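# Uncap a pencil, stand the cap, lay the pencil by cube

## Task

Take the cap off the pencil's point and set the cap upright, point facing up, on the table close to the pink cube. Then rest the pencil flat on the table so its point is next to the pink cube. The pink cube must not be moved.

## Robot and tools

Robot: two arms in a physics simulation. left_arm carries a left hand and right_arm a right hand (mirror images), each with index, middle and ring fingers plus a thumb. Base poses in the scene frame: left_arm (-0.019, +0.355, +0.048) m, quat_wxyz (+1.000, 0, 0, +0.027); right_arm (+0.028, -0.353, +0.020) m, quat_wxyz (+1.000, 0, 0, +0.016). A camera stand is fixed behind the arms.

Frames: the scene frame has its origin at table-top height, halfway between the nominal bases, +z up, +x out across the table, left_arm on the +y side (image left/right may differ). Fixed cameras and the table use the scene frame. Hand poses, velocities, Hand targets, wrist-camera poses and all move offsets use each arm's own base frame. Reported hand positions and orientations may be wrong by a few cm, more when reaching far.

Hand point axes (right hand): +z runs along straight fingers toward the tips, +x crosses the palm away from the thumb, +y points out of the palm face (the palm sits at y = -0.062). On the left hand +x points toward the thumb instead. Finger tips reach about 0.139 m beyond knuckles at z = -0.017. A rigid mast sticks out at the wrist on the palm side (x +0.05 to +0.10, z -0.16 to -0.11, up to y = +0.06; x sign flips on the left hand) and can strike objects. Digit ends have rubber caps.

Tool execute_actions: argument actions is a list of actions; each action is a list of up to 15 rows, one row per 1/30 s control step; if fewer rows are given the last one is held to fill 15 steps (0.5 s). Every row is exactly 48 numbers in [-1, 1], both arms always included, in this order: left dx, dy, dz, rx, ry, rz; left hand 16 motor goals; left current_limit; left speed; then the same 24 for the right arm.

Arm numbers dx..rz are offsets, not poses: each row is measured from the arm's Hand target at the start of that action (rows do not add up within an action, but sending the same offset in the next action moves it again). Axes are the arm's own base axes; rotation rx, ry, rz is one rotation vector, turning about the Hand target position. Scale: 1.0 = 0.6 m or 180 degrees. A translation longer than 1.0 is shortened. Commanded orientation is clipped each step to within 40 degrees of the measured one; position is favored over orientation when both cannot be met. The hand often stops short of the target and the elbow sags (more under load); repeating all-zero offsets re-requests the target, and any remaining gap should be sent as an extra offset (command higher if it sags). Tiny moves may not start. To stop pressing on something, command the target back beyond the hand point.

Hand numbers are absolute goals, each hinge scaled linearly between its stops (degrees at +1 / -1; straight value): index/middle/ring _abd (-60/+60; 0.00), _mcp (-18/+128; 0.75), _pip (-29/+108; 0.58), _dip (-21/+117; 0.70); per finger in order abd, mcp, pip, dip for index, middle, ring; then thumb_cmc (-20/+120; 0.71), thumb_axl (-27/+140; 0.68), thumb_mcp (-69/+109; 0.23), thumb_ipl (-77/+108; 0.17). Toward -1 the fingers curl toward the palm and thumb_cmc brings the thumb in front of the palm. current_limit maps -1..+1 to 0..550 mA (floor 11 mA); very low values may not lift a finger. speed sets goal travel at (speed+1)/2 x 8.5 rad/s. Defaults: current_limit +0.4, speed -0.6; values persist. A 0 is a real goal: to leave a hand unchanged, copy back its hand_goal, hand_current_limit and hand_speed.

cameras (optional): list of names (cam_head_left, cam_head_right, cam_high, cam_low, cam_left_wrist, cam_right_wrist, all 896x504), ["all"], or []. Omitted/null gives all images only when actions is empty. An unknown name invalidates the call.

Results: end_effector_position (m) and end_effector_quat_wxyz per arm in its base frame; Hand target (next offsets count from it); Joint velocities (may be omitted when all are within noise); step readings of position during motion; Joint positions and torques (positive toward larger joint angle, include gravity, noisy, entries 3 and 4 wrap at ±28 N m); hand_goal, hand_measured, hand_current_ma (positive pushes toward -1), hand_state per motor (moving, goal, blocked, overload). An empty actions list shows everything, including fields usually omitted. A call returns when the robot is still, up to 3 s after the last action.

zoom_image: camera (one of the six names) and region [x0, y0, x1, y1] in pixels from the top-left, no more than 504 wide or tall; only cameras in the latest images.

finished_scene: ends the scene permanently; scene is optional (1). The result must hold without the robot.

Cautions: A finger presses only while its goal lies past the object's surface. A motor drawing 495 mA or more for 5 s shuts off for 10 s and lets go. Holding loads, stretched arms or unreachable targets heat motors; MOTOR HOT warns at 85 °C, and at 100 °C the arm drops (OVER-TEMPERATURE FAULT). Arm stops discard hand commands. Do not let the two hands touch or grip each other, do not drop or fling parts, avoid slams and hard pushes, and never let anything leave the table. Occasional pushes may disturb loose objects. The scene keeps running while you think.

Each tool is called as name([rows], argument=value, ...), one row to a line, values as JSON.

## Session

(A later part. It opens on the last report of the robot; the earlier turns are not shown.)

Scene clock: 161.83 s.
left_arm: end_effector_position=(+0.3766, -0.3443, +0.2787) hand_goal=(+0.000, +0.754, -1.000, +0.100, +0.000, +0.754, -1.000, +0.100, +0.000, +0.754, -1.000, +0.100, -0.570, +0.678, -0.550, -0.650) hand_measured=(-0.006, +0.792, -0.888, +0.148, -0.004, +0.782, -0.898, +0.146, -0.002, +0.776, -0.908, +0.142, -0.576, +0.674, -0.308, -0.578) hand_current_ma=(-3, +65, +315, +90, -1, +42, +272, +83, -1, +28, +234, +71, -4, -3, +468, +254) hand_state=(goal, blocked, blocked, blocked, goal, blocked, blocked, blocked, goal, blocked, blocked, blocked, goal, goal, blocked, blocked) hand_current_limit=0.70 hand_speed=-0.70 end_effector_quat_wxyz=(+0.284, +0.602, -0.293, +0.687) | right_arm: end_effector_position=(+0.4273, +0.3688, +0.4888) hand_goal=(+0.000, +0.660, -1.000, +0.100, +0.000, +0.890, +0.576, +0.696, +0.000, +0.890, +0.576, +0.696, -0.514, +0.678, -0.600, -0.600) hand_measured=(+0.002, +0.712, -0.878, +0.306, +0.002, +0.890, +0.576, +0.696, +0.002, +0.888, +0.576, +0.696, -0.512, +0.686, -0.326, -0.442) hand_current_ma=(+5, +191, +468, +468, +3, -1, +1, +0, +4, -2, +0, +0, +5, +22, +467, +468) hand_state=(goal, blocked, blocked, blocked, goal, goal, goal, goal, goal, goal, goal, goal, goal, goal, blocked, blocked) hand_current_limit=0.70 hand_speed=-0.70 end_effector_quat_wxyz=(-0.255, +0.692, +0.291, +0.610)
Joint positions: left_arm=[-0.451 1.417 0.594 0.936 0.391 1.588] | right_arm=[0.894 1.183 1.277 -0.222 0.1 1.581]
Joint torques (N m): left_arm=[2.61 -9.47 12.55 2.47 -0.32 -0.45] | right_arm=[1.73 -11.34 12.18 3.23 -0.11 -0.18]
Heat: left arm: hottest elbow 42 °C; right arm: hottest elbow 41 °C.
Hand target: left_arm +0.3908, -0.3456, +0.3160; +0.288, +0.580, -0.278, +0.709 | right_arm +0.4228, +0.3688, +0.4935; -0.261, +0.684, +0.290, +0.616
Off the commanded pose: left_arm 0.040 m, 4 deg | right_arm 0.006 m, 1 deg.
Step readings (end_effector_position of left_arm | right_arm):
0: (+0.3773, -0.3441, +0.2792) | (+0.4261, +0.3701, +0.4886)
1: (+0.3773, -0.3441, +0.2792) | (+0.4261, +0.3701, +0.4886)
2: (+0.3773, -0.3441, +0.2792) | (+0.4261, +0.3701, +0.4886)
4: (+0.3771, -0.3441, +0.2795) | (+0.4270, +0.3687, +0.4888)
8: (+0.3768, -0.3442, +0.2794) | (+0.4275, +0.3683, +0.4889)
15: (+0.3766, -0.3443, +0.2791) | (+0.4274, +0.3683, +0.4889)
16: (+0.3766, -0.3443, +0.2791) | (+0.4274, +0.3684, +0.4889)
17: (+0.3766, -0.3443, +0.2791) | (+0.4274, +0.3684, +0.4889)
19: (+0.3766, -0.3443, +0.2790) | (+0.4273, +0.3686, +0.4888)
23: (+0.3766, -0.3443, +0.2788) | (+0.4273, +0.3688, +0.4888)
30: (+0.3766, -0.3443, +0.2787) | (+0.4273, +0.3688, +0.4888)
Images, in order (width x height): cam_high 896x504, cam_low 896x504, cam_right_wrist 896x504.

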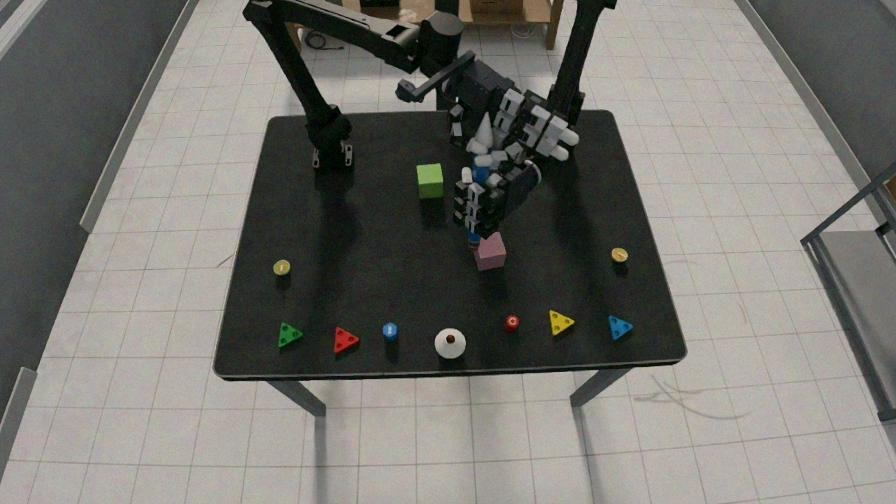

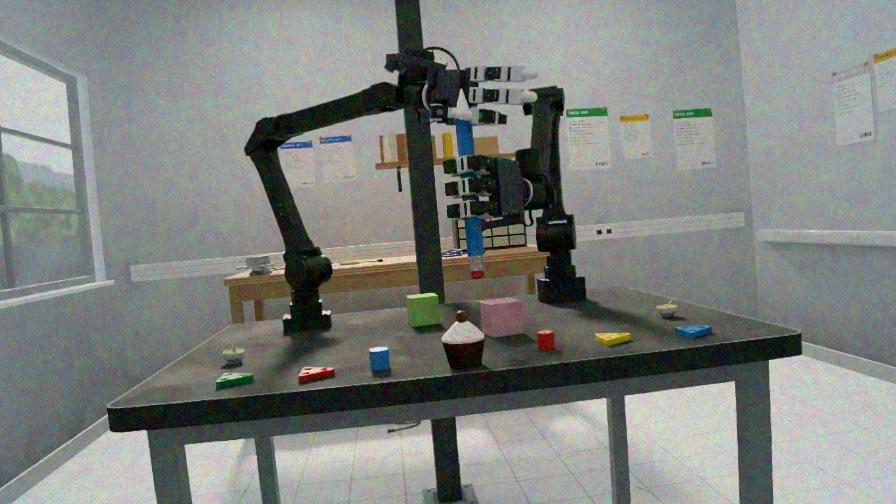

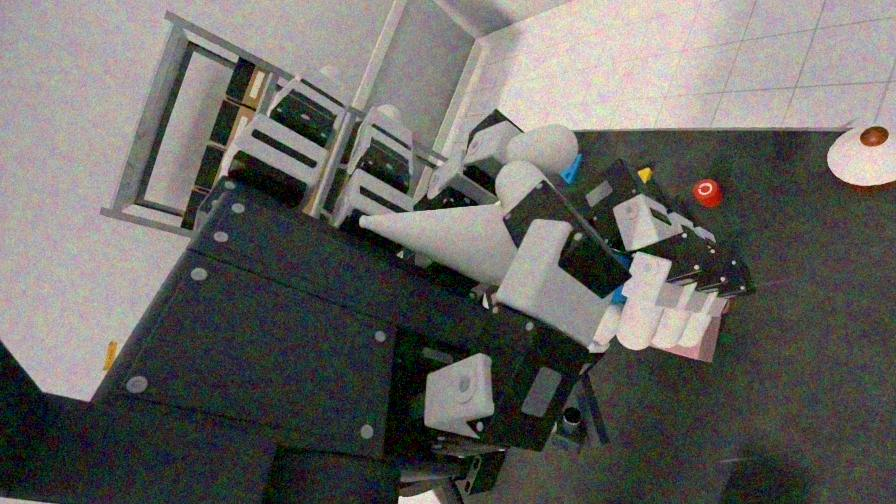

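execute_actions([
  [[0,0,-0.04,0,0,0,0,0.754,-1,0.1,0,0.754,-1,0.1,0,0.754,-1,0.1,-0.571,0.678,-0.55,-0.65,0.7,-0.7,0,0,0.06,0,0,0,0,0.66,-1,0.1,0,0.89,0.576,0.696,0,0.89,0.576,0.696,-0.514,0.678,-0.6,-0.6,0.7,-0.7]],
  [[0,0,-0.04,0,0,0,0,0.754,-1,0.1,0,0.754,-1,0.1,0,0.754,-1,0.1,-0.571,0.678,-0.55,-0.65,0.7,-0.7,0,0,0.06,0,0,0,0,0.66,-1,0.1,0,0.89,0.576,0.696,0,0.89,0.576,0.696,-0.514,0.678,-0.6,-0.6,0.7,-0.7]],
], cameras=["cam_low","cam_high","cam_right_wrist"])

zoom_image(camera="cam_low", region=[420, 70, 520, 170])

zoom_image(camera="cam_high", region=[400, 60, 540, 200])

Scene clock: 163.93 s.
left_arm: end_effector_position=(+0.3864, -0.3481, +0.2484) hand_goal=(+0.000, +0.754, -1.000, +0.100, +0.000, +0.754, -1.000, +0.100, +0.000, +0.754, -1.000, +0.100, -0.570, +0.678, -0.550, -0.650) hand_measured=(-0.010, +0.790, -0.888, +0.148, -0.004, +0.782, -0.902, +0.144, -0.004, +0.772, -0.918, +0.142, -0.576, +0.676, -0.308, -0.580) hand_current_ma=(-6, +64, +315, +90, -2, +42, +260, +77, -2, +24, +199, +70, -4, -1, +468, +245) hand_state=(goal, blocked, blocked, blocked, goal, blocked, blocked, blocked, goal, goal, blocked, blocked, goal, goal, blocked, blocked) hand_current_limit=0.70 hand_speed=-0.70 end_effector_quat_wxyz=(+0.284, +0.599, -0.288, +0.691) | right_arm: end_effector_position=(+0.4217, +0.3642, +0.5341) hand_goal=(+0.000, +0.660, -1.000, +0.100, +0.000, +0.890, +0.576, +0.696, +0.000, +0.890, +0.576, +0.696, -0.514, +0.678, -0.600, -0.600) hand_measured=(+0.010, +0.694, -0.878, +0.282, +0.002, +0.890, +0.576, +0.696, +0.002, +0.888, +0.576, +0.696, -0.514, +0.684, -0.290, -0.502) hand_current_ma=(+20, +113, +468, +467, +3, -1, +1, +0, +4, -2, +0, +0, +1, +16, +468, +467) hand_state=(goal, blocked, blocked, blocked, goal, goal, goal, goal, goal, goal, goal, goal, goal, goal, blocked, blocked) hand_current_limit=0.70 hand_speed=-0.70 end_effector_quat_wxyz=(-0.254, +0.696, +0.296, +0.603)
Joint positions: left_arm=[-0.452 1.538 0.592 1.073 0.384 1.582] | right_arm=[0.895 1.186 1.411 -0.37 0.094 1.581]
Joint torques (N m): left_arm=[1.96 -10.29 8.7 4.23 -0.13 -0.31] | right_arm=[1.61 -9.17 18.97 2.03 0.1 -0.18]
Heat: left arm: hottest elbow 41 °C; right arm: hottest elbow 41 °C.
Hand target: left_arm +0.3908, -0.3457, +0.2680; +0.288, +0.580, -0.278, +0.709 | right_arm +0.4228, +0.3689, +0.5654; -0.261, +0.684, +0.291, +0.616
Off the commanded pose: left_arm 0.020 m, 3 deg | right_arm 0.032 m, 2 deg.
Step readings (end_effector_position of left_arm | right_arm):
0: (+0.3766, -0.3443, +0.2787) | (+0.4273, +0.3688, +0.4888)
1: (+0.3766, -0.3443, +0.2787) | (+0.4273, +0.3688, +0.4888)
2: (+0.3765, -0.3443, +0.2791) | (+0.4272, +0.3688, +0.4887)
4: (+0.3767, -0.3444, +0.2789) | (+0.4268, +0.3689, +0.4868)
8: (+0.3774, -0.3460, +0.2738) | (+0.4259, +0.3678, +0.4833)
15: (+0.3771, -0.3470, +0.2723) | (+0.4253, +0.3670, +0.4813)
16: (+0.3771, -0.3470, +0.2725) | (+0.4253, +0.3670, +0.4819)
17: (+0.3771, -0.3470, +0.2727) | (+0.4250, +0.3667, +0.4831)
19: (+0.3772, -0.3475, +0.2723) | (+0.4241, +0.3663, +0.4859)
23: (+0.3792, -0.3486, +0.2659) | (+0.4228, +0.3657, +0.4947)
30: (+0.3865, -0.3483, +0.2478) | (+0.4222, +0.3647, +0.5320)
Images, in order (width x height): cam_high 896x504, cam_low 896x504, cam_right_wrist 896x504.

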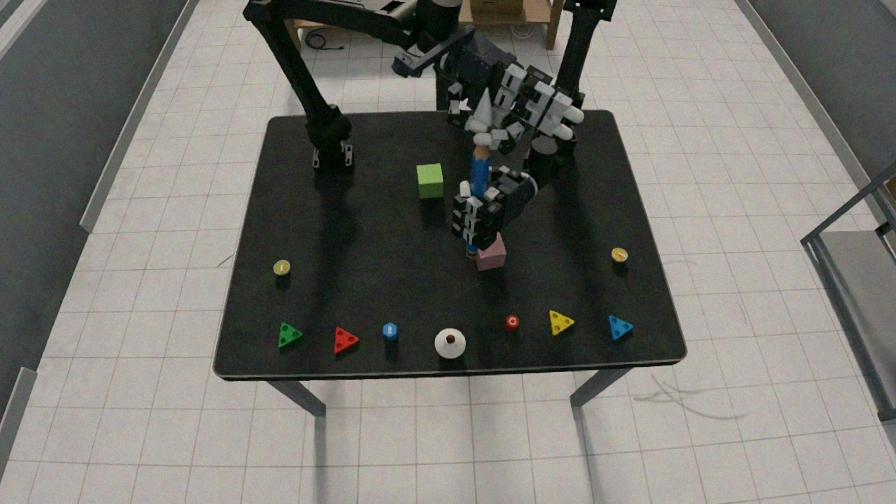

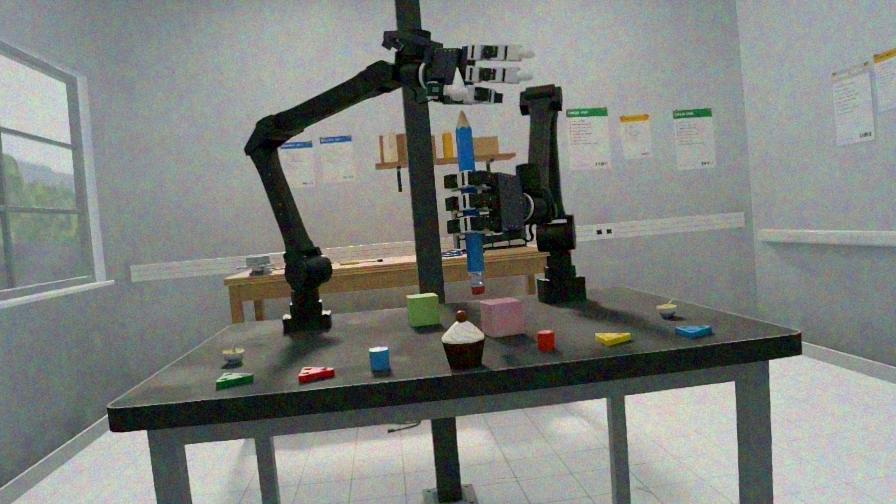

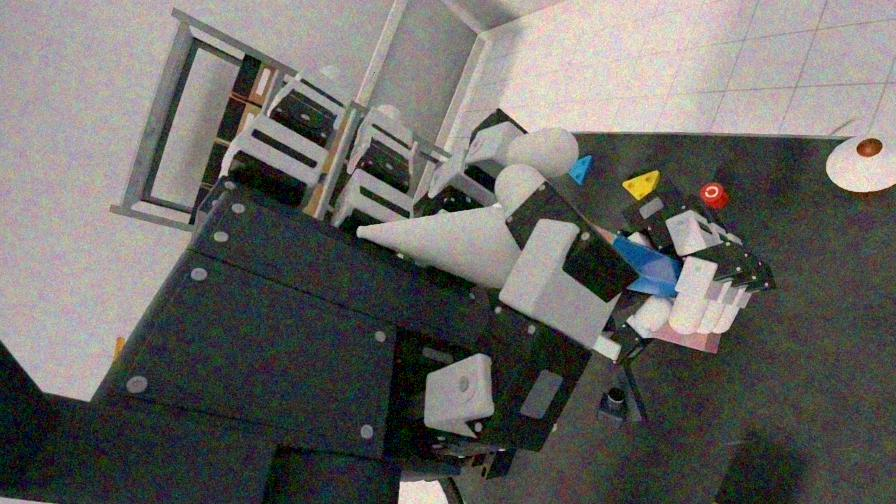

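Scaled by 5.040.

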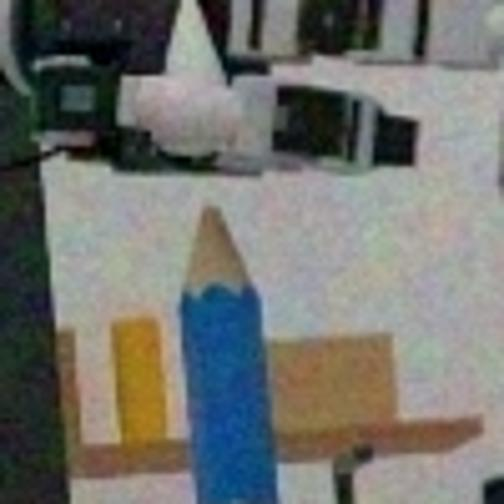

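Scaled by 3.600.

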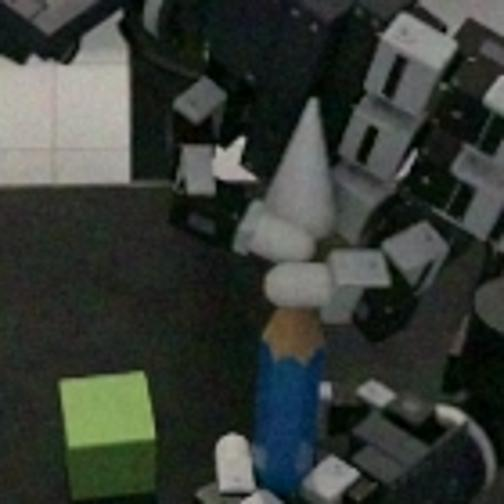

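execute_actions([
  [[0,0,0,0,0,0,0,0.754,-1,0.1,0,0.754,-1,0.1,0,0.754,-1,0.1,-0.571,0.678,-0.55,-0.65,0.6,-0.7,0.027,0.004,0,0,0,0,0,0.66,-1,0.1,0,0.89,0.576,0.696,0,0.89,0.576,0.696,-0.514,0.678,-0.6,-0.6,0.6,-0.7]],
  [[0,0,0,0,0,0,0,0.754,-1,0.1,0,0.754,-1,0.1,0,0.754,-1,0.1,-0.571,0.678,-0.55,-0.65,0.6,-0.7,0,0,-0.05,0,0,0,0,0.66,-1,0.1,0,0.89,0.576,0.696,0,0.89,0.576,0.696,-0.514,0.678,-0.6,-0.6,0.6,-0.7]],
], cameras=["cam_low","cam_high","cam_head_left","cam_head_right"])

zoom_image(camera="cam_low", region=[420, 70, 520, 170])

zoom_image(camera="cam_high", region=[430, 80, 530, 180])

zoom_image(camera="cam_head_left", region=[360, 150, 480, 270])

Scene clock: 168.00 s.
left_arm: end_effector_position=(+0.3864, -0.3481, +0.2484) hand_goal=(+0.000, +0.754, -1.000, +0.100, +0.000, +0.754, -1.000, +0.100, +0.000, +0.754, -1.000, +0.100, -0.570, +0.678, -0.550, -0.650) hand_measured=(-0.010, +0.790, -0.888, +0.148, -0.004, +0.782, -0.902, +0.144, -0.004, +0.772, -0.918, +0.142, -0.576, +0.676, -0.308, -0.580) hand_current_ma=(-6, +64, +315, +90, -2, +42, +260, +77, -2, +24, +199, +70, -4, -1, +440, +245) hand_state=(goal, blocked, blocked, blocked, goal, blocked, blocked, blocked, goal, goal, blocked, blocked, goal, goal, blocked, blocked) hand_current_limit=0.60 hand_speed=-0.70 end_effector_quat_wxyz=(+0.284, +0.599, -0.288, +0.691) | right_arm: end_effector_position=(+0.4319, +0.3712, +0.5426) hand_goal=(+0.000, +0.660, -1.000, +0.100, +0.000, +0.890, +0.576, +0.696, +0.000, +0.890, +0.576, +0.696, -0.514, +0.678, -0.600, -0.600) hand_measured=(+0.010, +0.692, -0.878, +0.282, +0.002, +0.890, +0.576, +0.696, +0.002, +0.888, +0.576, +0.696, -0.514, +0.684, -0.288, -0.506) hand_current_ma=(+20, +108, +440, +440, +3, -1, +1, +0, +4, -2, +0, +0, +1, +16, +440, +440) hand_state=(goal, blocked, blocked, blocked, goal, goal, goal, goal, goal, goal, goal, goal, goal, goal, blocked, blocked) hand_current_limit=0.60 hand_speed=-0.70 end_effector_quat_wxyz=(-0.264, +0.684, +0.292, +0.614)
Joint positions: left_arm=[-0.452 1.538 0.592 1.073 0.384 1.582] | right_arm=[0.882 1.208 1.427 -0.325 0.071 1.581]
Joint torques (N m): left_arm=[1.49 -9.76 8.61 4.01 -0.09 -0.33] | right_arm=[0.38 -9.76 11.92 3.26 -0.1 -0.2]
Heat: left arm: hottest elbow 41 °C; right arm: hottest elbow 41 °C.
Hand target: left_arm +0.3908, -0.3457, +0.2680; +0.288, +0.580, -0.278, +0.709 | right_arm +0.4390, +0.3712, +0.5354; -0.261, +0.684, +0.291, +0.616
Off the commanded pose: left_arm 0.020 m, 3 deg | right_arm 0.010 m, 0 deg.
Step readings (end_effector_position of left_arm | right_arm):
0: (+0.3864, -0.3481, +0.2484) | (+0.4217, +0.3642, +0.5341)
1: (+0.3864, -0.3481, +0.2484) | (+0.4217, +0.3642, +0.5341)
2: (+0.3864, -0.3481, +0.2484) | (+0.4216, +0.3646, +0.5340)
4: (+0.3864, -0.3481, +0.2484) | (+0.4218, +0.3663, +0.5341)
8: (+0.3864, -0.3481, +0.2484) | (+0.4253, +0.3692, +0.5352)
15: (+0.3864, -0.3481, +0.2484) | (+0.4303, +0.3689, +0.5322)
16: (+0.3864, -0.3481, +0.2484) | (+0.4304, +0.3691, +0.5319)
17: (+0.3864, -0.3481, +0.2484) | (+0.4304, +0.3692, +0.5319)
19: (+0.3864, -0.3481, +0.2484) | (+0.4307, +0.3697, +0.5340)
23: (+0.3864, -0.3481, +0.2484) | (+0.4316, +0.3707, +0.5399)
30: (+0.3864, -0.3481, +0.2484) | (+0.4319, +0.3712, +0.5425)
Images, in order (width x height): cam_head_left 896x504, cam_head_right 896x504, cam_high 896x504, cam_low 896x504.

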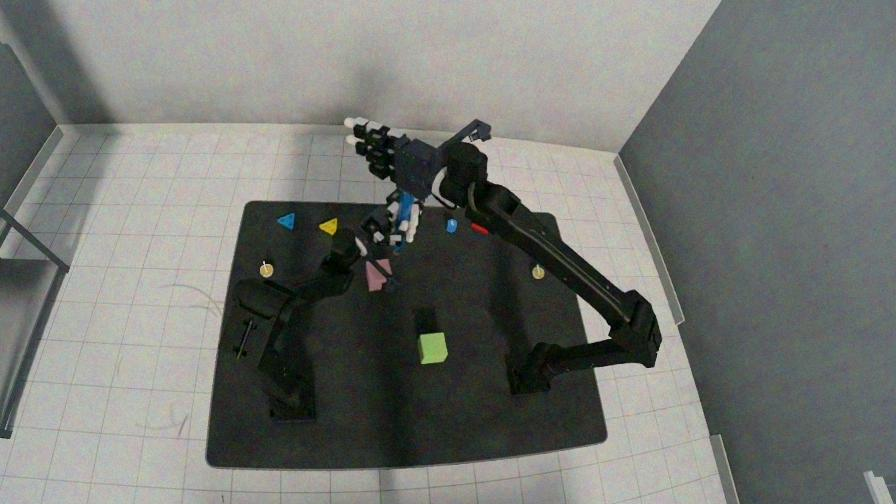

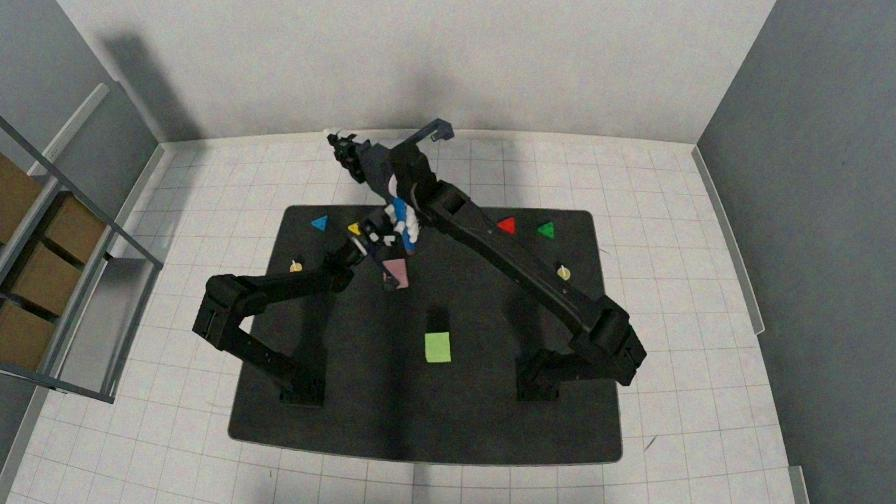

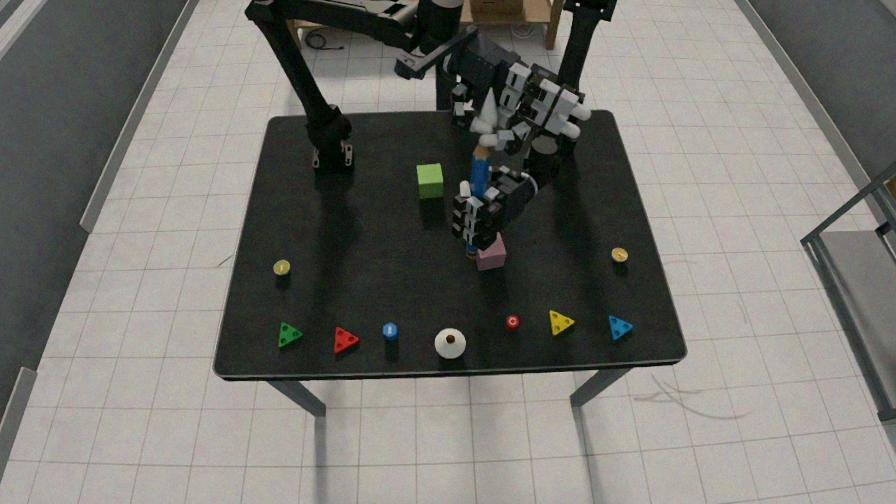

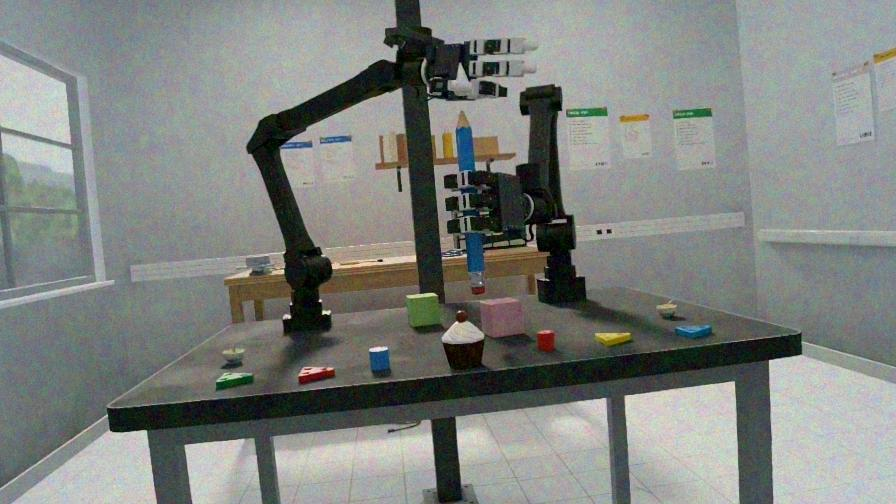

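Scaled by 5.040.

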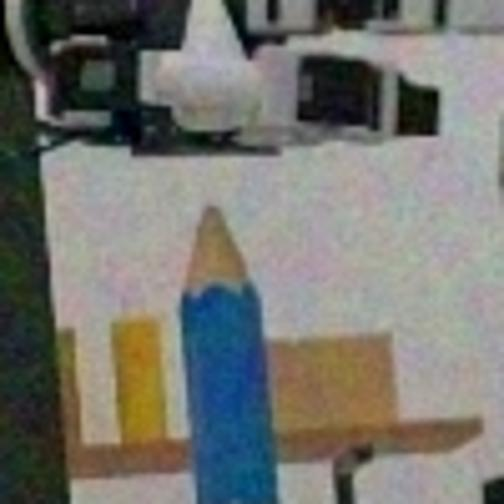

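Scaled by 5.040.

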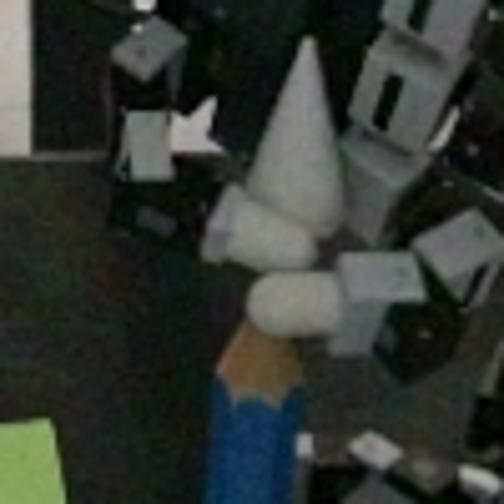

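Scaled by 4.200.

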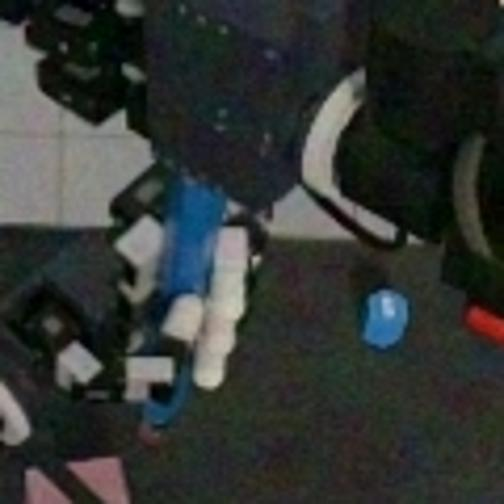

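execute_actions([
  [[0,0,0,0,0,0,0,0.754,-1,0.1,0,0.754,-1,0.1,0,0.754,-1,0.1,-0.571,0.678,-0.55,-0.65,0.6,-0.7,0.008,-0.01,-0.04,0,0,0,0,0.66,-1,0.1,0,0.89,0.576,0.696,0,0.89,0.576,0.696,-0.514,0.678,-0.6,-0.6,0.6,-0.7]],
], cameras=["cam_low","cam_high"])

zoom_image(camera="cam_low", region=[420, 70, 520, 170])

zoom_image(camera="cam_high", region=[430, 80, 530, 180])

Scene clock: 169.77 s.
left_arm: end_effector_position=(+0.3864, -0.3481, +0.2484) hand_goal=(+0.000, +0.754, -1.000, +0.100, +0.000, +0.754, -1.000, +0.100, +0.000, +0.754, -1.000, +0.100, -0.570, +0.678, -0.550, -0.650) hand_measured=(-0.010, +0.790, -0.888, +0.148, -0.004, +0.782, -0.902, +0.144, -0.004, +0.772, -0.918, +0.142, -0.576, +0.676, -0.308, -0.580) hand_current_ma=(-6, +64, +315, +90, -2, +42, +260, +77, -2, +24, +199, +70, -4, -1, +440, +245) hand_state=(goal, blocked, blocked, blocked, goal, blocked, blocked, blocked, goal, goal, blocked, blocked, goal, goal, blocked, blocked) hand_current_limit=0.60 hand_speed=-0.70 end_effector_quat_wxyz=(+0.284, +0.599, -0.288, +0.691) | right_arm: end_effector_position=(+0.4406, +0.3686, +0.5093) hand_goal=(+0.000, +0.660, -1.000, +0.100, +0.000, +0.890, +0.576, +0.696, +0.000, +0.890, +0.576, +0.696, -0.514, +0.678, -0.600, -0.600) hand_measured=(+0.010, +0.692, -0.878, +0.282, +0.002, +0.890, +0.576, +0.696, +0.002, +0.888, +0.576, +0.696, -0.514, +0.684, -0.288, -0.506) hand_current_ma=(+20, +107, +440, +440, +3, -1, +1, +0, +4, -2, +0, +0, +1, +16, +440, +440) hand_state=(goal, blocked, blocked, blocked, goal, goal, goal, goal, goal, goal, goal, goal, goal, goal, blocked, blocked) hand_current_limit=0.60 hand_speed=-0.70 end_effector_quat_wxyz=(-0.262, +0.689, +0.293, +0.609)
Joint positions: left_arm=[-0.452 1.538 0.592 1.073 0.384 1.582] | right_arm=[0.862 1.206 1.347 -0.263 0.053 1.581]
Joint torques (N m): left_arm=[1.85 -8.53 8.49 4.08 -0.18 -0.39] | right_arm=[0.62 -10.64 12.41 3.25 -0.09 -0.23]
Heat: left arm: hottest elbow 41 °C; right arm: hottest elbow 41 °C.
Hand target: left_arm +0.3908, -0.3457, +0.2680; +0.288, +0.580, -0.278, +0.709 | right_arm +0.4439, +0.3651, +0.5113; -0.261, +0.684, +0.291, +0.616
Off the commanded pose: left_arm 0.020 m, 3 deg | right_arm 0.005 m, 1 deg.
Step readings (end_effector_position of left_arm | right_arm):
0: (+0.3864, -0.3481, +0.2484) | (+0.4319, +0.3713, +0.5427)
1: (+0.3864, -0.3481, +0.2484) | (+0.4319, +0.3714, +0.5424)
2: (+0.3864, -0.3481, +0.2484) | (+0.4324, +0.3720, +0.5409)
4: (+0.3864, -0.3481, +0.2484) | (+0.4336, +0.3725, +0.5367)
8: (+0.3864, -0.3481, +0.2484) | (+0.4382, +0.3700, +0.5164)
15: (+0.3864, -0.3481, +0.2484) | (+0.4404, +0.3685, +0.5084)
Images, in order (width x height): cam_high 896x504, cam_low 896x504.

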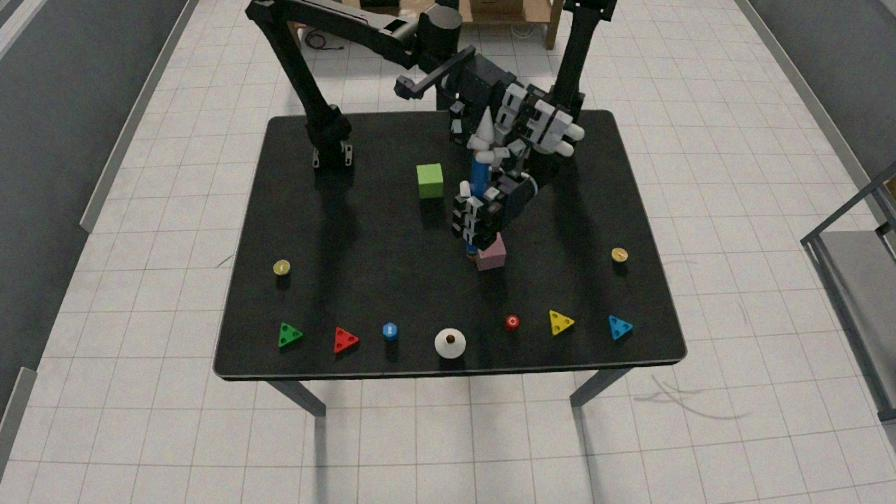

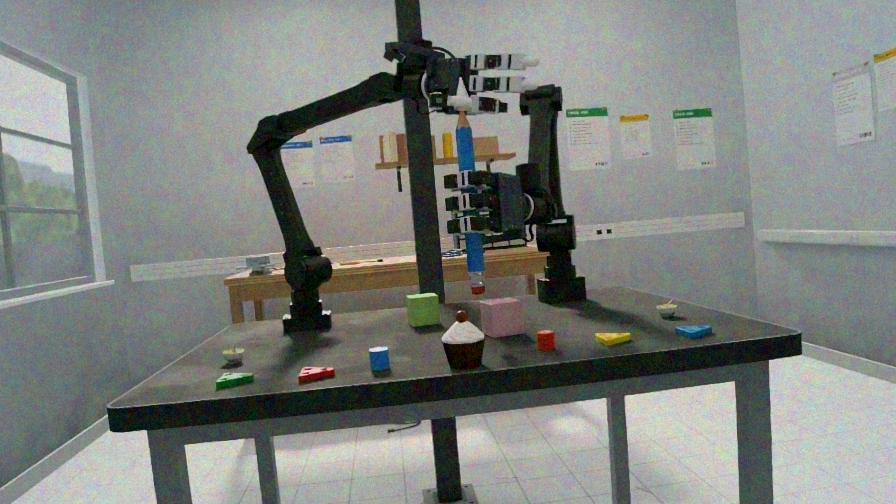

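Scaled by 5.040.

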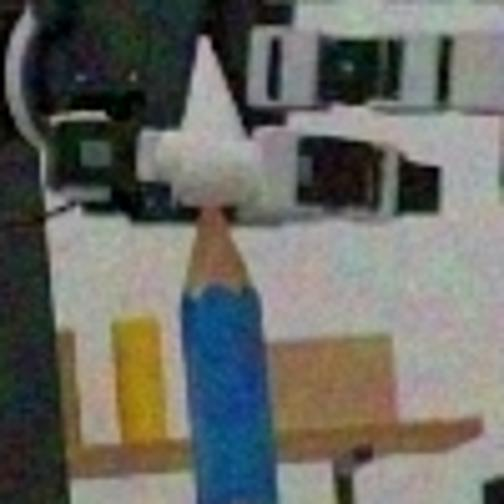

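Scaled by 5.040.

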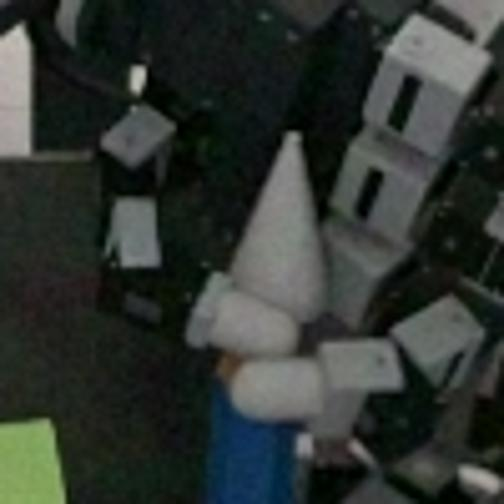

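execute_actions([
  [[0,0,0,0,0,0,0,0.754,-1,0.1,0,0.754,-1,0.1,0,0.754,-1,0.1,-0.571,0.678,-0.55,-0.65,0.6,-0.7,0,-0.008,-0.025,0,0,0,0,0.66,-1,0.1,0,0.89,0.576,0.696,0,0.89,0.576,0.696,-0.514,0.678,-0.6,-0.6,0.6,-0.7]],
  [[0,0,0,0,0,0,0,0.754,-1,0.1,0,0.754,-1,0.1,0,0.754,-1,0.1,-0.571,0.678,-0.55,-0.65,0.6,-0.7,0,0,-0.025,0,0,0,0,0.66,-1,0.1,0,0.89,0.576,0.696,0,0.89,0.576,0.696,-0.514,0.678,-0.6,-0.6,0.6,-0.7]],
], cameras=["cam_low","cam_high"])

zoom_image(camera="cam_low", region=[420, 70, 520, 170])

zoom_image(camera="cam_high", region=[430, 80, 530, 180])

Scene clock: 172.37 s.
left_arm: end_effector_position=(+0.3867, -0.3480, +0.2487) hand_goal=(+0.000, +0.754, -1.000, +0.100, +0.000, +0.754, -1.000, +0.100, +0.000, +0.754, -1.000, +0.100, -0.570, +0.678, -0.550, -0.650) hand_measured=(-0.010, +0.792, -0.888, +0.148, -0.006, +0.782, -0.902, +0.144, -0.004, +0.772, -0.918, +0.142, -0.576, +0.676, -0.308, -0.580) hand_current_ma=(-6, +66, +315, +90, -2, +42, +260, +77, -2, +24, +199, +70, -4, -1, +440, +245) hand_state=(goal, blocked, blocked, blocked, goal, blocked, blocked, blocked, goal, goal, blocked, blocked, goal, goal, blocked, blocked) hand_current_limit=0.60 hand_speed=-0.70 end_effector_quat_wxyz=(+0.285, +0.599, -0.287, +0.691) | right_arm: end_effector_position=(+0.4423, +0.3679, +0.4772) hand_goal=(+0.000, +0.660, -1.000, +0.100, +0.000, +0.890, +0.576, +0.696, +0.000, +0.890, +0.576, +0.696, -0.514, +0.678, -0.600, -0.600) hand_measured=(+0.010, +0.690, -0.878, +0.282, +0.002, +0.890, +0.576, +0.696, +0.002, +0.888, +0.576, +0.696, -0.514, +0.684, -0.286, -0.508) hand_current_ma=(+20, +104, +440, +440, +3, -1, +1, +0, +4, -2, +0, +0, +1, +16, +440, +440) hand_state=(goal, blocked, blocked, blocked, goal, goal, goal, goal, goal, goal, goal, goal, goal, goal, blocked, blocked) hand_current_limit=0.60 hand_speed=-0.70 end_effector_quat_wxyz=(-0.263, +0.690, +0.295, +0.607)
Joint positions: left_arm=[-0.452 1.538 0.592 1.073 0.383 1.578] | right_arm=[0.856 1.199 1.261 -0.188 0.043 1.581]
Joint torques (N m): left_arm=[1.67 -8.64 8.77 4.18 -0.06 -0.31] | right_arm=[0.44 -11.52 11.95 3.28 -0.02 -0.23]
Heat: left arm: hottest elbow 40 °C; right arm: hottest elbow 41 °C.
Hand target: left_arm +0.3908, -0.3457, +0.2680; +0.288, +0.580, -0.278, +0.709 | right_arm +0.4439, +0.3603, +0.4815; -0.261, +0.684, +0.290, +0.616
Off the commanded pose: left_arm 0.020 m, 3 deg | right_arm 0.009 m, 1 deg.
Step readings (end_effector_position of left_arm | right_arm):
0: (+0.3864, -0.3481, +0.2484) | (+0.4406, +0.3686, +0.5093)
1: (+0.3864, -0.3481, +0.2484) | (+0.4406, +0.3687, +0.5094)
2: (+0.3864, -0.3481, +0.2484) | (+0.4409, +0.3687, +0.5088)
4: (+0.3864, -0.3481, +0.2484) | (+0.4410, +0.3691, +0.5066)
8: (+0.3864, -0.3481, +0.2484) | (+0.4417, +0.3684, +0.4958)
15: (+0.3864, -0.3481, +0.2484) | (+0.4425, +0.3675, +0.4897)
16: (+0.3864, -0.3481, +0.2484) | (+0.4426, +0.3676, +0.4902)
17: (+0.3864, -0.3481, +0.2484) | (+0.4427, +0.3678, +0.4901)
19: (+0.3864, -0.3481, +0.2484) | (+0.4427, +0.3677, +0.4888)
23: (+0.3864, -0.3481, +0.2484) | (+0.4423, +0.3674, +0.4803)
30: (+0.3867, -0.3480, +0.2487) | (+0.4423, +0.3679, +0.4769)
Images, in order (width x height): cam_high 896x504, cam_low 896x504.

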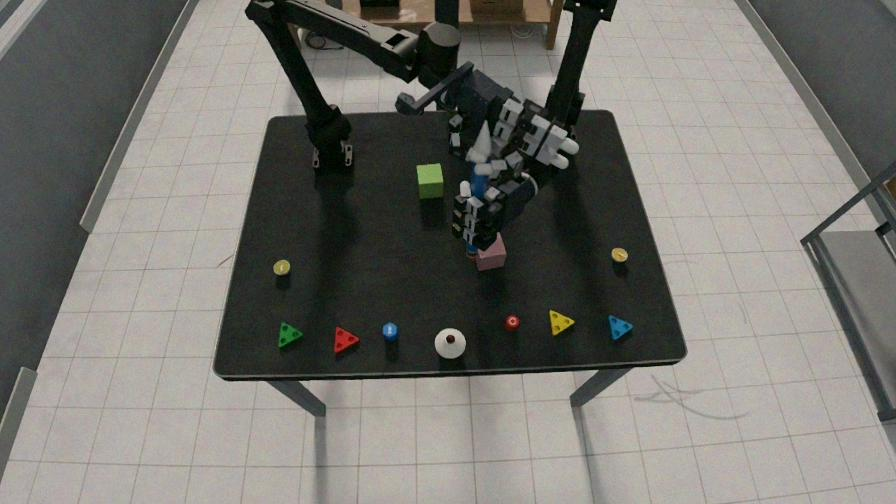

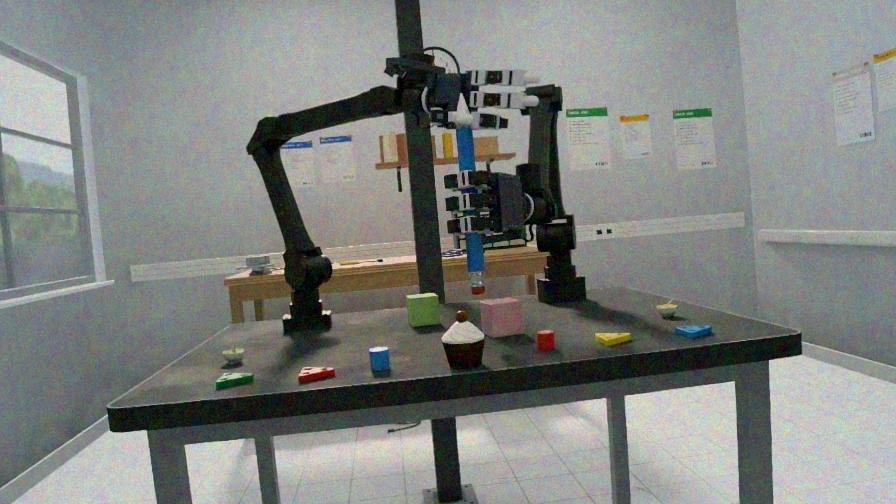

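Scaled by 5.040.

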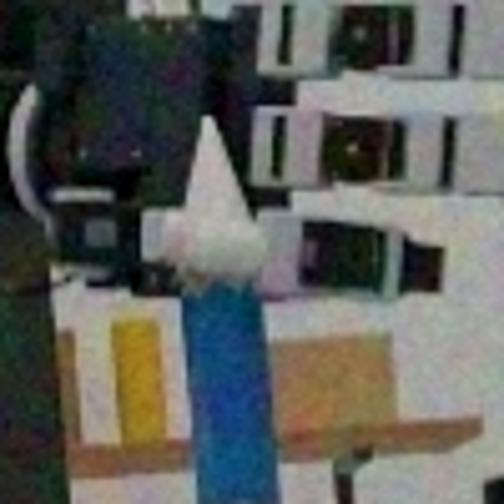

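Scaled by 5.040.

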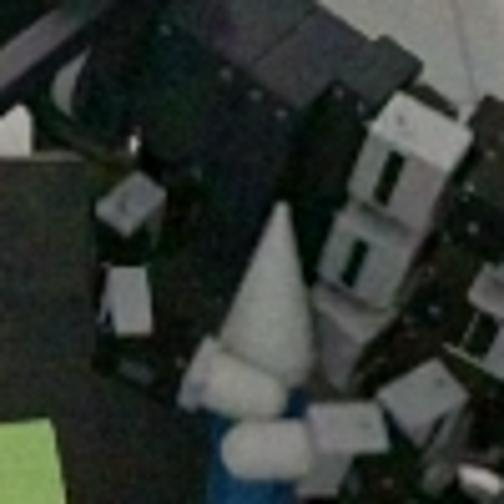

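execute_actions([
  [[0,0,0,0,0,0,0,0.754,-1,0.1,0,0.754,-1,0.1,0,0.754,-1,0.1,-0.571,0.678,-0.55,-0.65,0.6,-0.7,0,0,-0.014,0,0,0,0,0.69,-0.9,0.25,0,0.89,0.576,0.696,0,0.89,0.576,0.696,-0.514,0.678,-0.3,-0.52,0.3,-0.8]],
  [[0,0,0,0,0,0,0,0.754,-1,0.1,0,0.754,-1,0.1,0,0.754,-1,0.1,-0.571,0.678,-0.55,-0.65,0.6,-0.7,0,0,0,0,0,0,0,0.75,-0.78,0.5,0,0.89,0.576,0.696,0,0.89,0.576,0.696,-0.514,0.678,-0.25,-0.1,0.3,-0.7]],
], cameras=["cam_low","cam_high"])

zoom_image(camera="cam_low", region=[420, 70, 520, 170])

zoom_image(camera="cam_high", region=[430, 80, 530, 180])

Scene clock: 174.63 s.
left_arm: end_effector_position=(+0.3868, -0.3479, +0.2488) hand_goal=(+0.000, +0.754, -1.000, +0.100, +0.000, +0.754, -1.000, +0.100, +0.000, +0.754, -1.000, +0.100, -0.570, +0.678, -0.550, -0.650) hand_measured=(-0.010, +0.794, -0.888, +0.148, -0.006, +0.782, -0.902, +0.144, -0.004, +0.770, -0.918, +0.142, -0.576, +0.676, -0.308, -0.580) hand_current_ma=(-6, +71, +315, +90, -3, +42, +258, +76, -2, +18, +199, +70, -4, -1, +440, +245) hand_state=(goal, blocked, blocked, blocked, goal, blocked, blocked, blocked, goal, goal, blocked, blocked, goal, goal, blocked, blocked) hand_current_limit=0.60 hand_speed=-0.70 end_effector_quat_wxyz=(+0.285, +0.600, -0.286, +0.691) | right_arm: end_effector_position=(+0.4422, +0.3682, +0.4707) hand_goal=(+0.000, +0.750, -0.780, +0.500, +0.000, +0.890, +0.576, +0.696, +0.000, +0.890, +0.576, +0.696, -0.514, +0.678, -0.250, -0.100) hand_measured=(+0.006, +0.748, -0.782, +0.498, +0.002, +0.890, +0.576, +0.696, +0.002, +0.888, +0.576, +0.696, -0.510, +0.684, -0.252, -0.102) hand_current_ma=(+14, -5, -4, -4, +3, -1, +1, +0, +4, -2, +0, +0, +10, +14, -3, -5) hand_state=(goal, goal, goal, goal, goal, goal, goal, goal, goal, goal, goal, goal, goal, goal, goal, goal) hand_current_limit=0.30 hand_speed=-0.70 end_effector_quat_wxyz=(-0.264, +0.689, +0.295, +0.608)
Joint positions: left_arm=[-0.452 1.538 0.592 1.073 0.382 1.577] | right_arm=[0.856 1.198 1.24 -0.165 0.041 1.581]
Joint torques (N m): left_arm=[2.32 -9.29 8.7 4.04 -0.07 -0.32] | right_arm=[0.38 -11.46 11.74 3.25 0.05 -0.24]
Heat: left arm: hottest elbow 40 °C; right arm: hottest elbow 41 °C.
Hand target: left_arm +0.3908, -0.3457, +0.2680; +0.288, +0.580, -0.278, +0.709 | right_arm +0.4439, +0.3603, +0.4729; -0.261, +0.684, +0.290, +0.616
Off the commanded pose: left_arm 0.020 m, 3 deg | right_arm 0.008 m, 1 deg.
Step readings (end_effector_position of left_arm | right_arm):
0: (+0.3867, -0.3480, +0.2487) | (+0.4423, +0.3679, +0.4772)
1: (+0.3867, -0.3480, +0.2487) | (+0.4423, +0.3679, +0.4772)
2: (+0.3867, -0.3480, +0.2487) | (+0.4424, +0.3680, +0.4769)
4: (+0.3867, -0.3479, +0.2487) | (+0.4424, +0.3680, +0.4761)
8: (+0.3868, -0.3479, +0.2488) | (+0.4422, +0.3680, +0.4726)
15: (+0.3868, -0.3479, +0.2488) | (+0.4422, +0.3682, +0.4707)
16: (+0.3868, -0.3479, +0.2488) | (+0.4422, +0.3682, +0.4707)
17: (+0.3868, -0.3479, +0.2488) | (+0.4422, +0.3682, +0.4707)
19: (+0.3868, -0.3479, +0.2488) | (+0.4422, +0.3682, +0.4707)
23: (+0.3868, -0.3479, +0.2488) | (+0.4422, +0.3682, +0.4707)
30: (+0.3868, -0.3479, +0.2488) | (+0.4422, +0.3682, +0.4707)
Images, in order (width x height): cam_high 896x504, cam_low 896x504.

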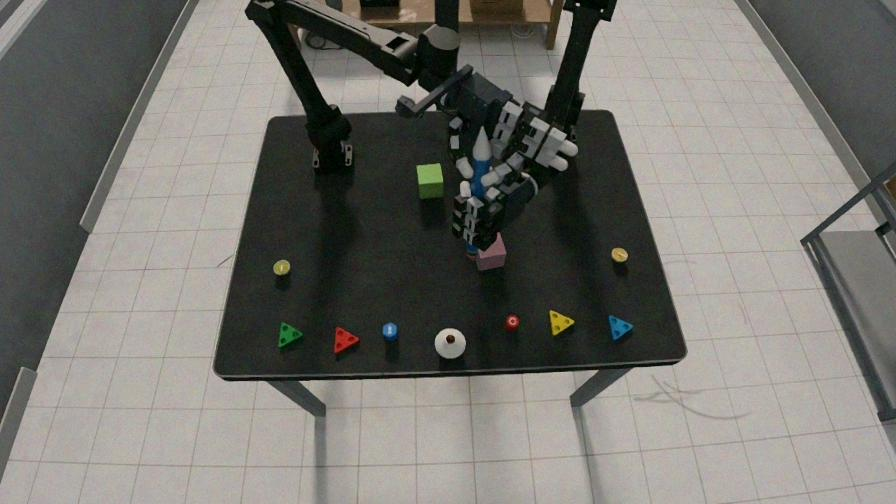

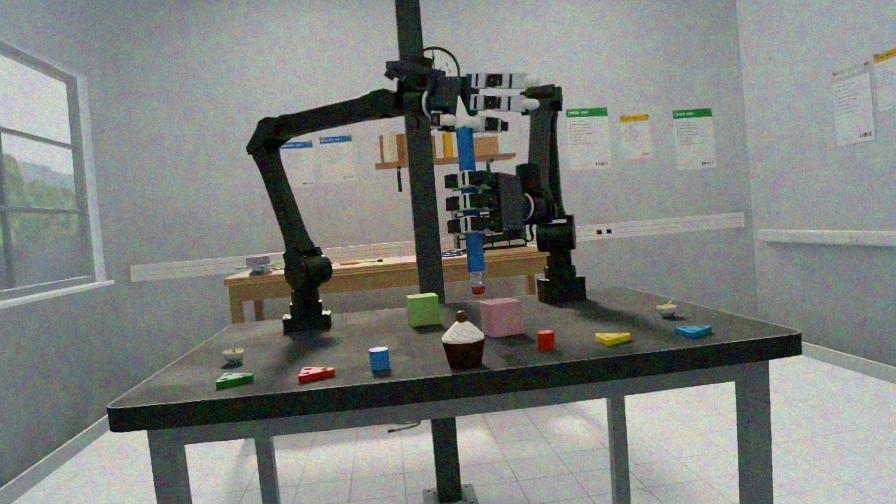

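Scaled by 5.040.

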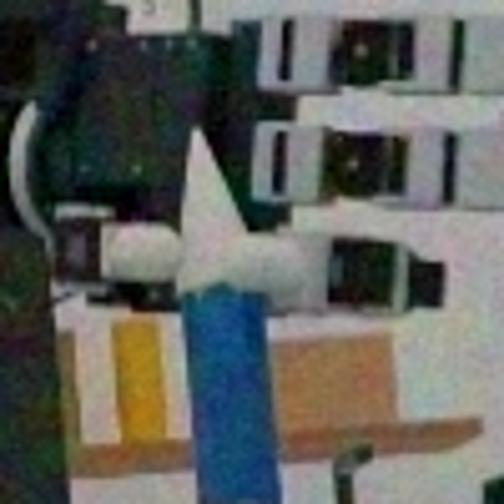

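Scaled by 5.040.

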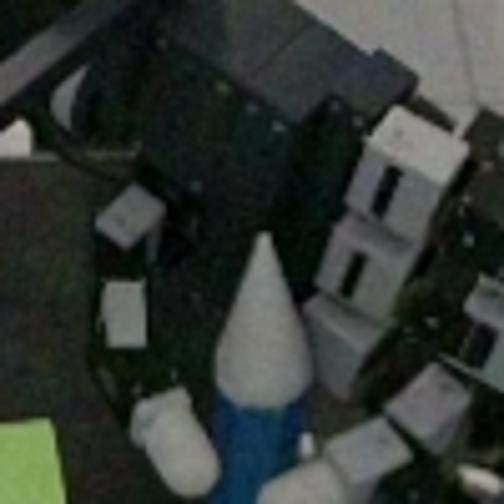

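execute_actions([
  [[0,0,0,0,0,0,0,0.754,-1,0.1,0,0.754,-1,0.1,0,0.754,-1,0.1,-0.571,0.678,-0.55,-0.65,0.6,-0.7,0,-0.005,0.055,0,0,0,0,0.754,-0.7,0.6,0,0.89,0.576,0.696,0,0.89,0.576,0.696,-0.514,0.678,-0.25,0,0.3,-0.7]],
], cameras=["cam_low","cam_high"])

zoom_image(camera="cam_low", region=[420, 70, 520, 170])

zoom_image(camera="cam_high", region=[430, 80, 530, 180])

Scene clock: 176.23 s.
left_arm: end_effector_position=(+0.3868, -0.3479, +0.2488) hand_goal=(+0.000, +0.754, -1.000, +0.100, +0.000, +0.754, -1.000, +0.100, +0.000, +0.754, -1.000, +0.100, -0.570, +0.678, -0.550, -0.650) hand_measured=(-0.010, +0.794, -0.888, +0.148, -0.006, +0.782, -0.902, +0.144, -0.004, +0.770, -0.918, +0.142, -0.576, +0.676, -0.308, -0.580) hand_current_ma=(-6, +71, +315, +90, -3, +42, +258, +76, -2, +18, +199, +70, -4, -1, +440, +245) hand_state=(goal, blocked, blocked, blocked, goal, blocked, blocked, blocked, goal, goal, blocked, blocked, goal, goal, blocked, blocked) hand_current_limit=0.60 hand_speed=-0.70 end_effector_quat_wxyz=(+0.285, +0.600, -0.286, +0.691) | right_arm: end_effector_position=(+0.4400, +0.3658, +0.4598) hand_goal=(+0.000, +0.754, -0.700, +0.600, +0.000, +0.890, +0.576, +0.696, +0.000, +0.890, +0.576, +0.696, -0.514, +0.678, -0.250, +0.000) hand_measured=(+0.006, +0.752, -0.702, +0.598, +0.002, +0.890, +0.576, +0.696, +0.002, +0.888, +0.576, +0.696, -0.510, +0.684, -0.252, -0.002) hand_current_ma=(+14, -4, -4, -4, +3, -1, +1, +0, +4, -2, +0, +0, +10, +14, -3, -5) hand_state=(goal, goal, goal, goal, goal, goal, goal, goal, goal, goal, goal, goal, goal, goal, goal, goal) hand_current_limit=0.30 hand_speed=-0.70 end_effector_quat_wxyz=(-0.256, +0.703, +0.302, +0.591)
Joint positions: left_arm=[-0.452 1.538 0.592 1.073 0.382 1.577] | right_arm=[0.855 1.196 1.24 -0.215 0.04 1.581]
Joint torques (N m): left_arm=[2.55 -9.17 8.35 4.11 -0.1 -0.31] | right_arm=[0.26 -11.87 18.93 1.91 -0.03 -0.25]
Heat: left arm: hottest elbow 40 °C; right arm: hottest elbow 41 °C.
Hand target: left_arm +0.3908, -0.3457, +0.2680; +0.288, +0.580, -0.278, +0.709 | right_arm +0.4438, +0.3572, +0.5061; -0.261, +0.684, +0.290, +0.616
Off the commanded pose: left_arm 0.020 m, 3 deg | right_arm 0.047 m, 4 deg.
Step readings (end_effector_position of left_arm | right_arm):
0: (+0.3868, -0.3479, +0.2488) | (+0.4422, +0.3682, +0.4707)
1: (+0.3868, -0.3479, +0.2488) | (+0.4422, +0.3682, +0.4707)
2: (+0.3868, -0.3479, +0.2488) | (+0.4422, +0.3682, +0.4707)
4: (+0.3868, -0.3479, +0.2488) | (+0.4418, +0.3679, +0.4688)
8: (+0.3868, -0.3479, +0.2488) | (+0.4405, +0.3664, +0.4629)
15: (+0.3868, -0.3479, +0.2488) | (+0.4400, +0.3658, +0.4600)
Images, in order (width x height): cam_high 896x504, cam_low 896x504.

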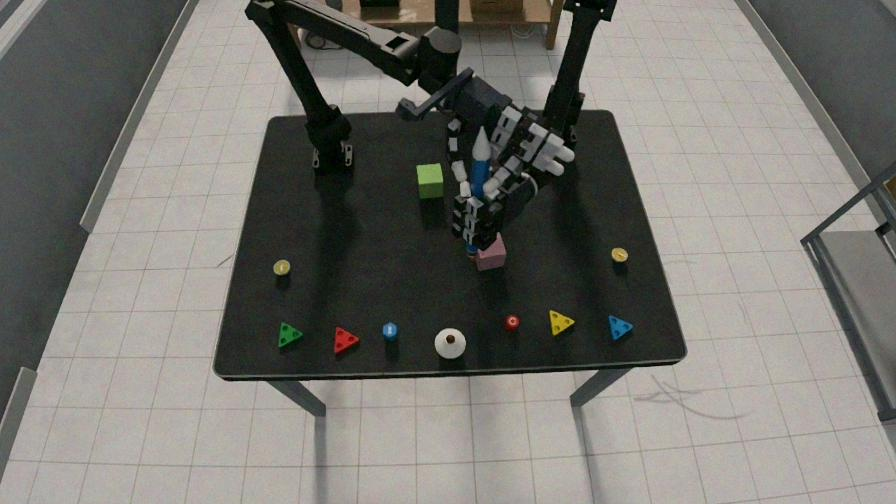

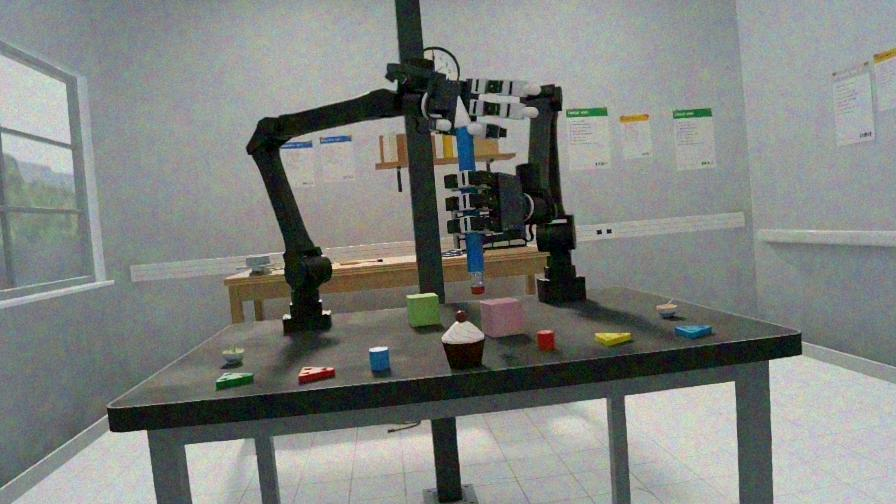

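Scaled by 5.040.

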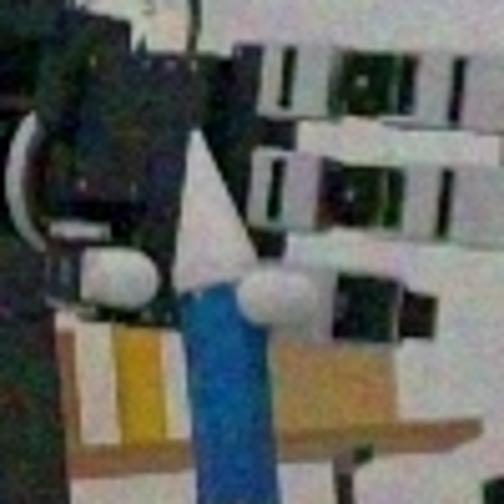

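Scaled by 5.040.

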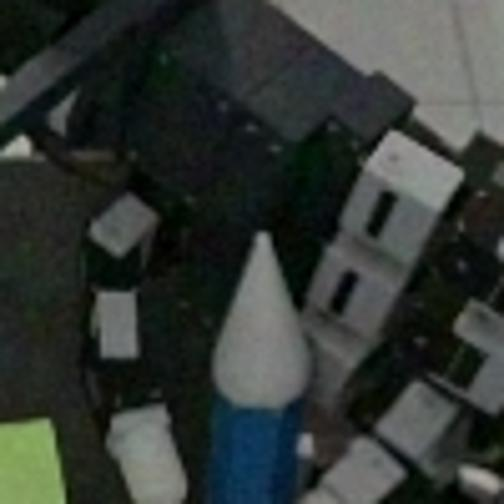

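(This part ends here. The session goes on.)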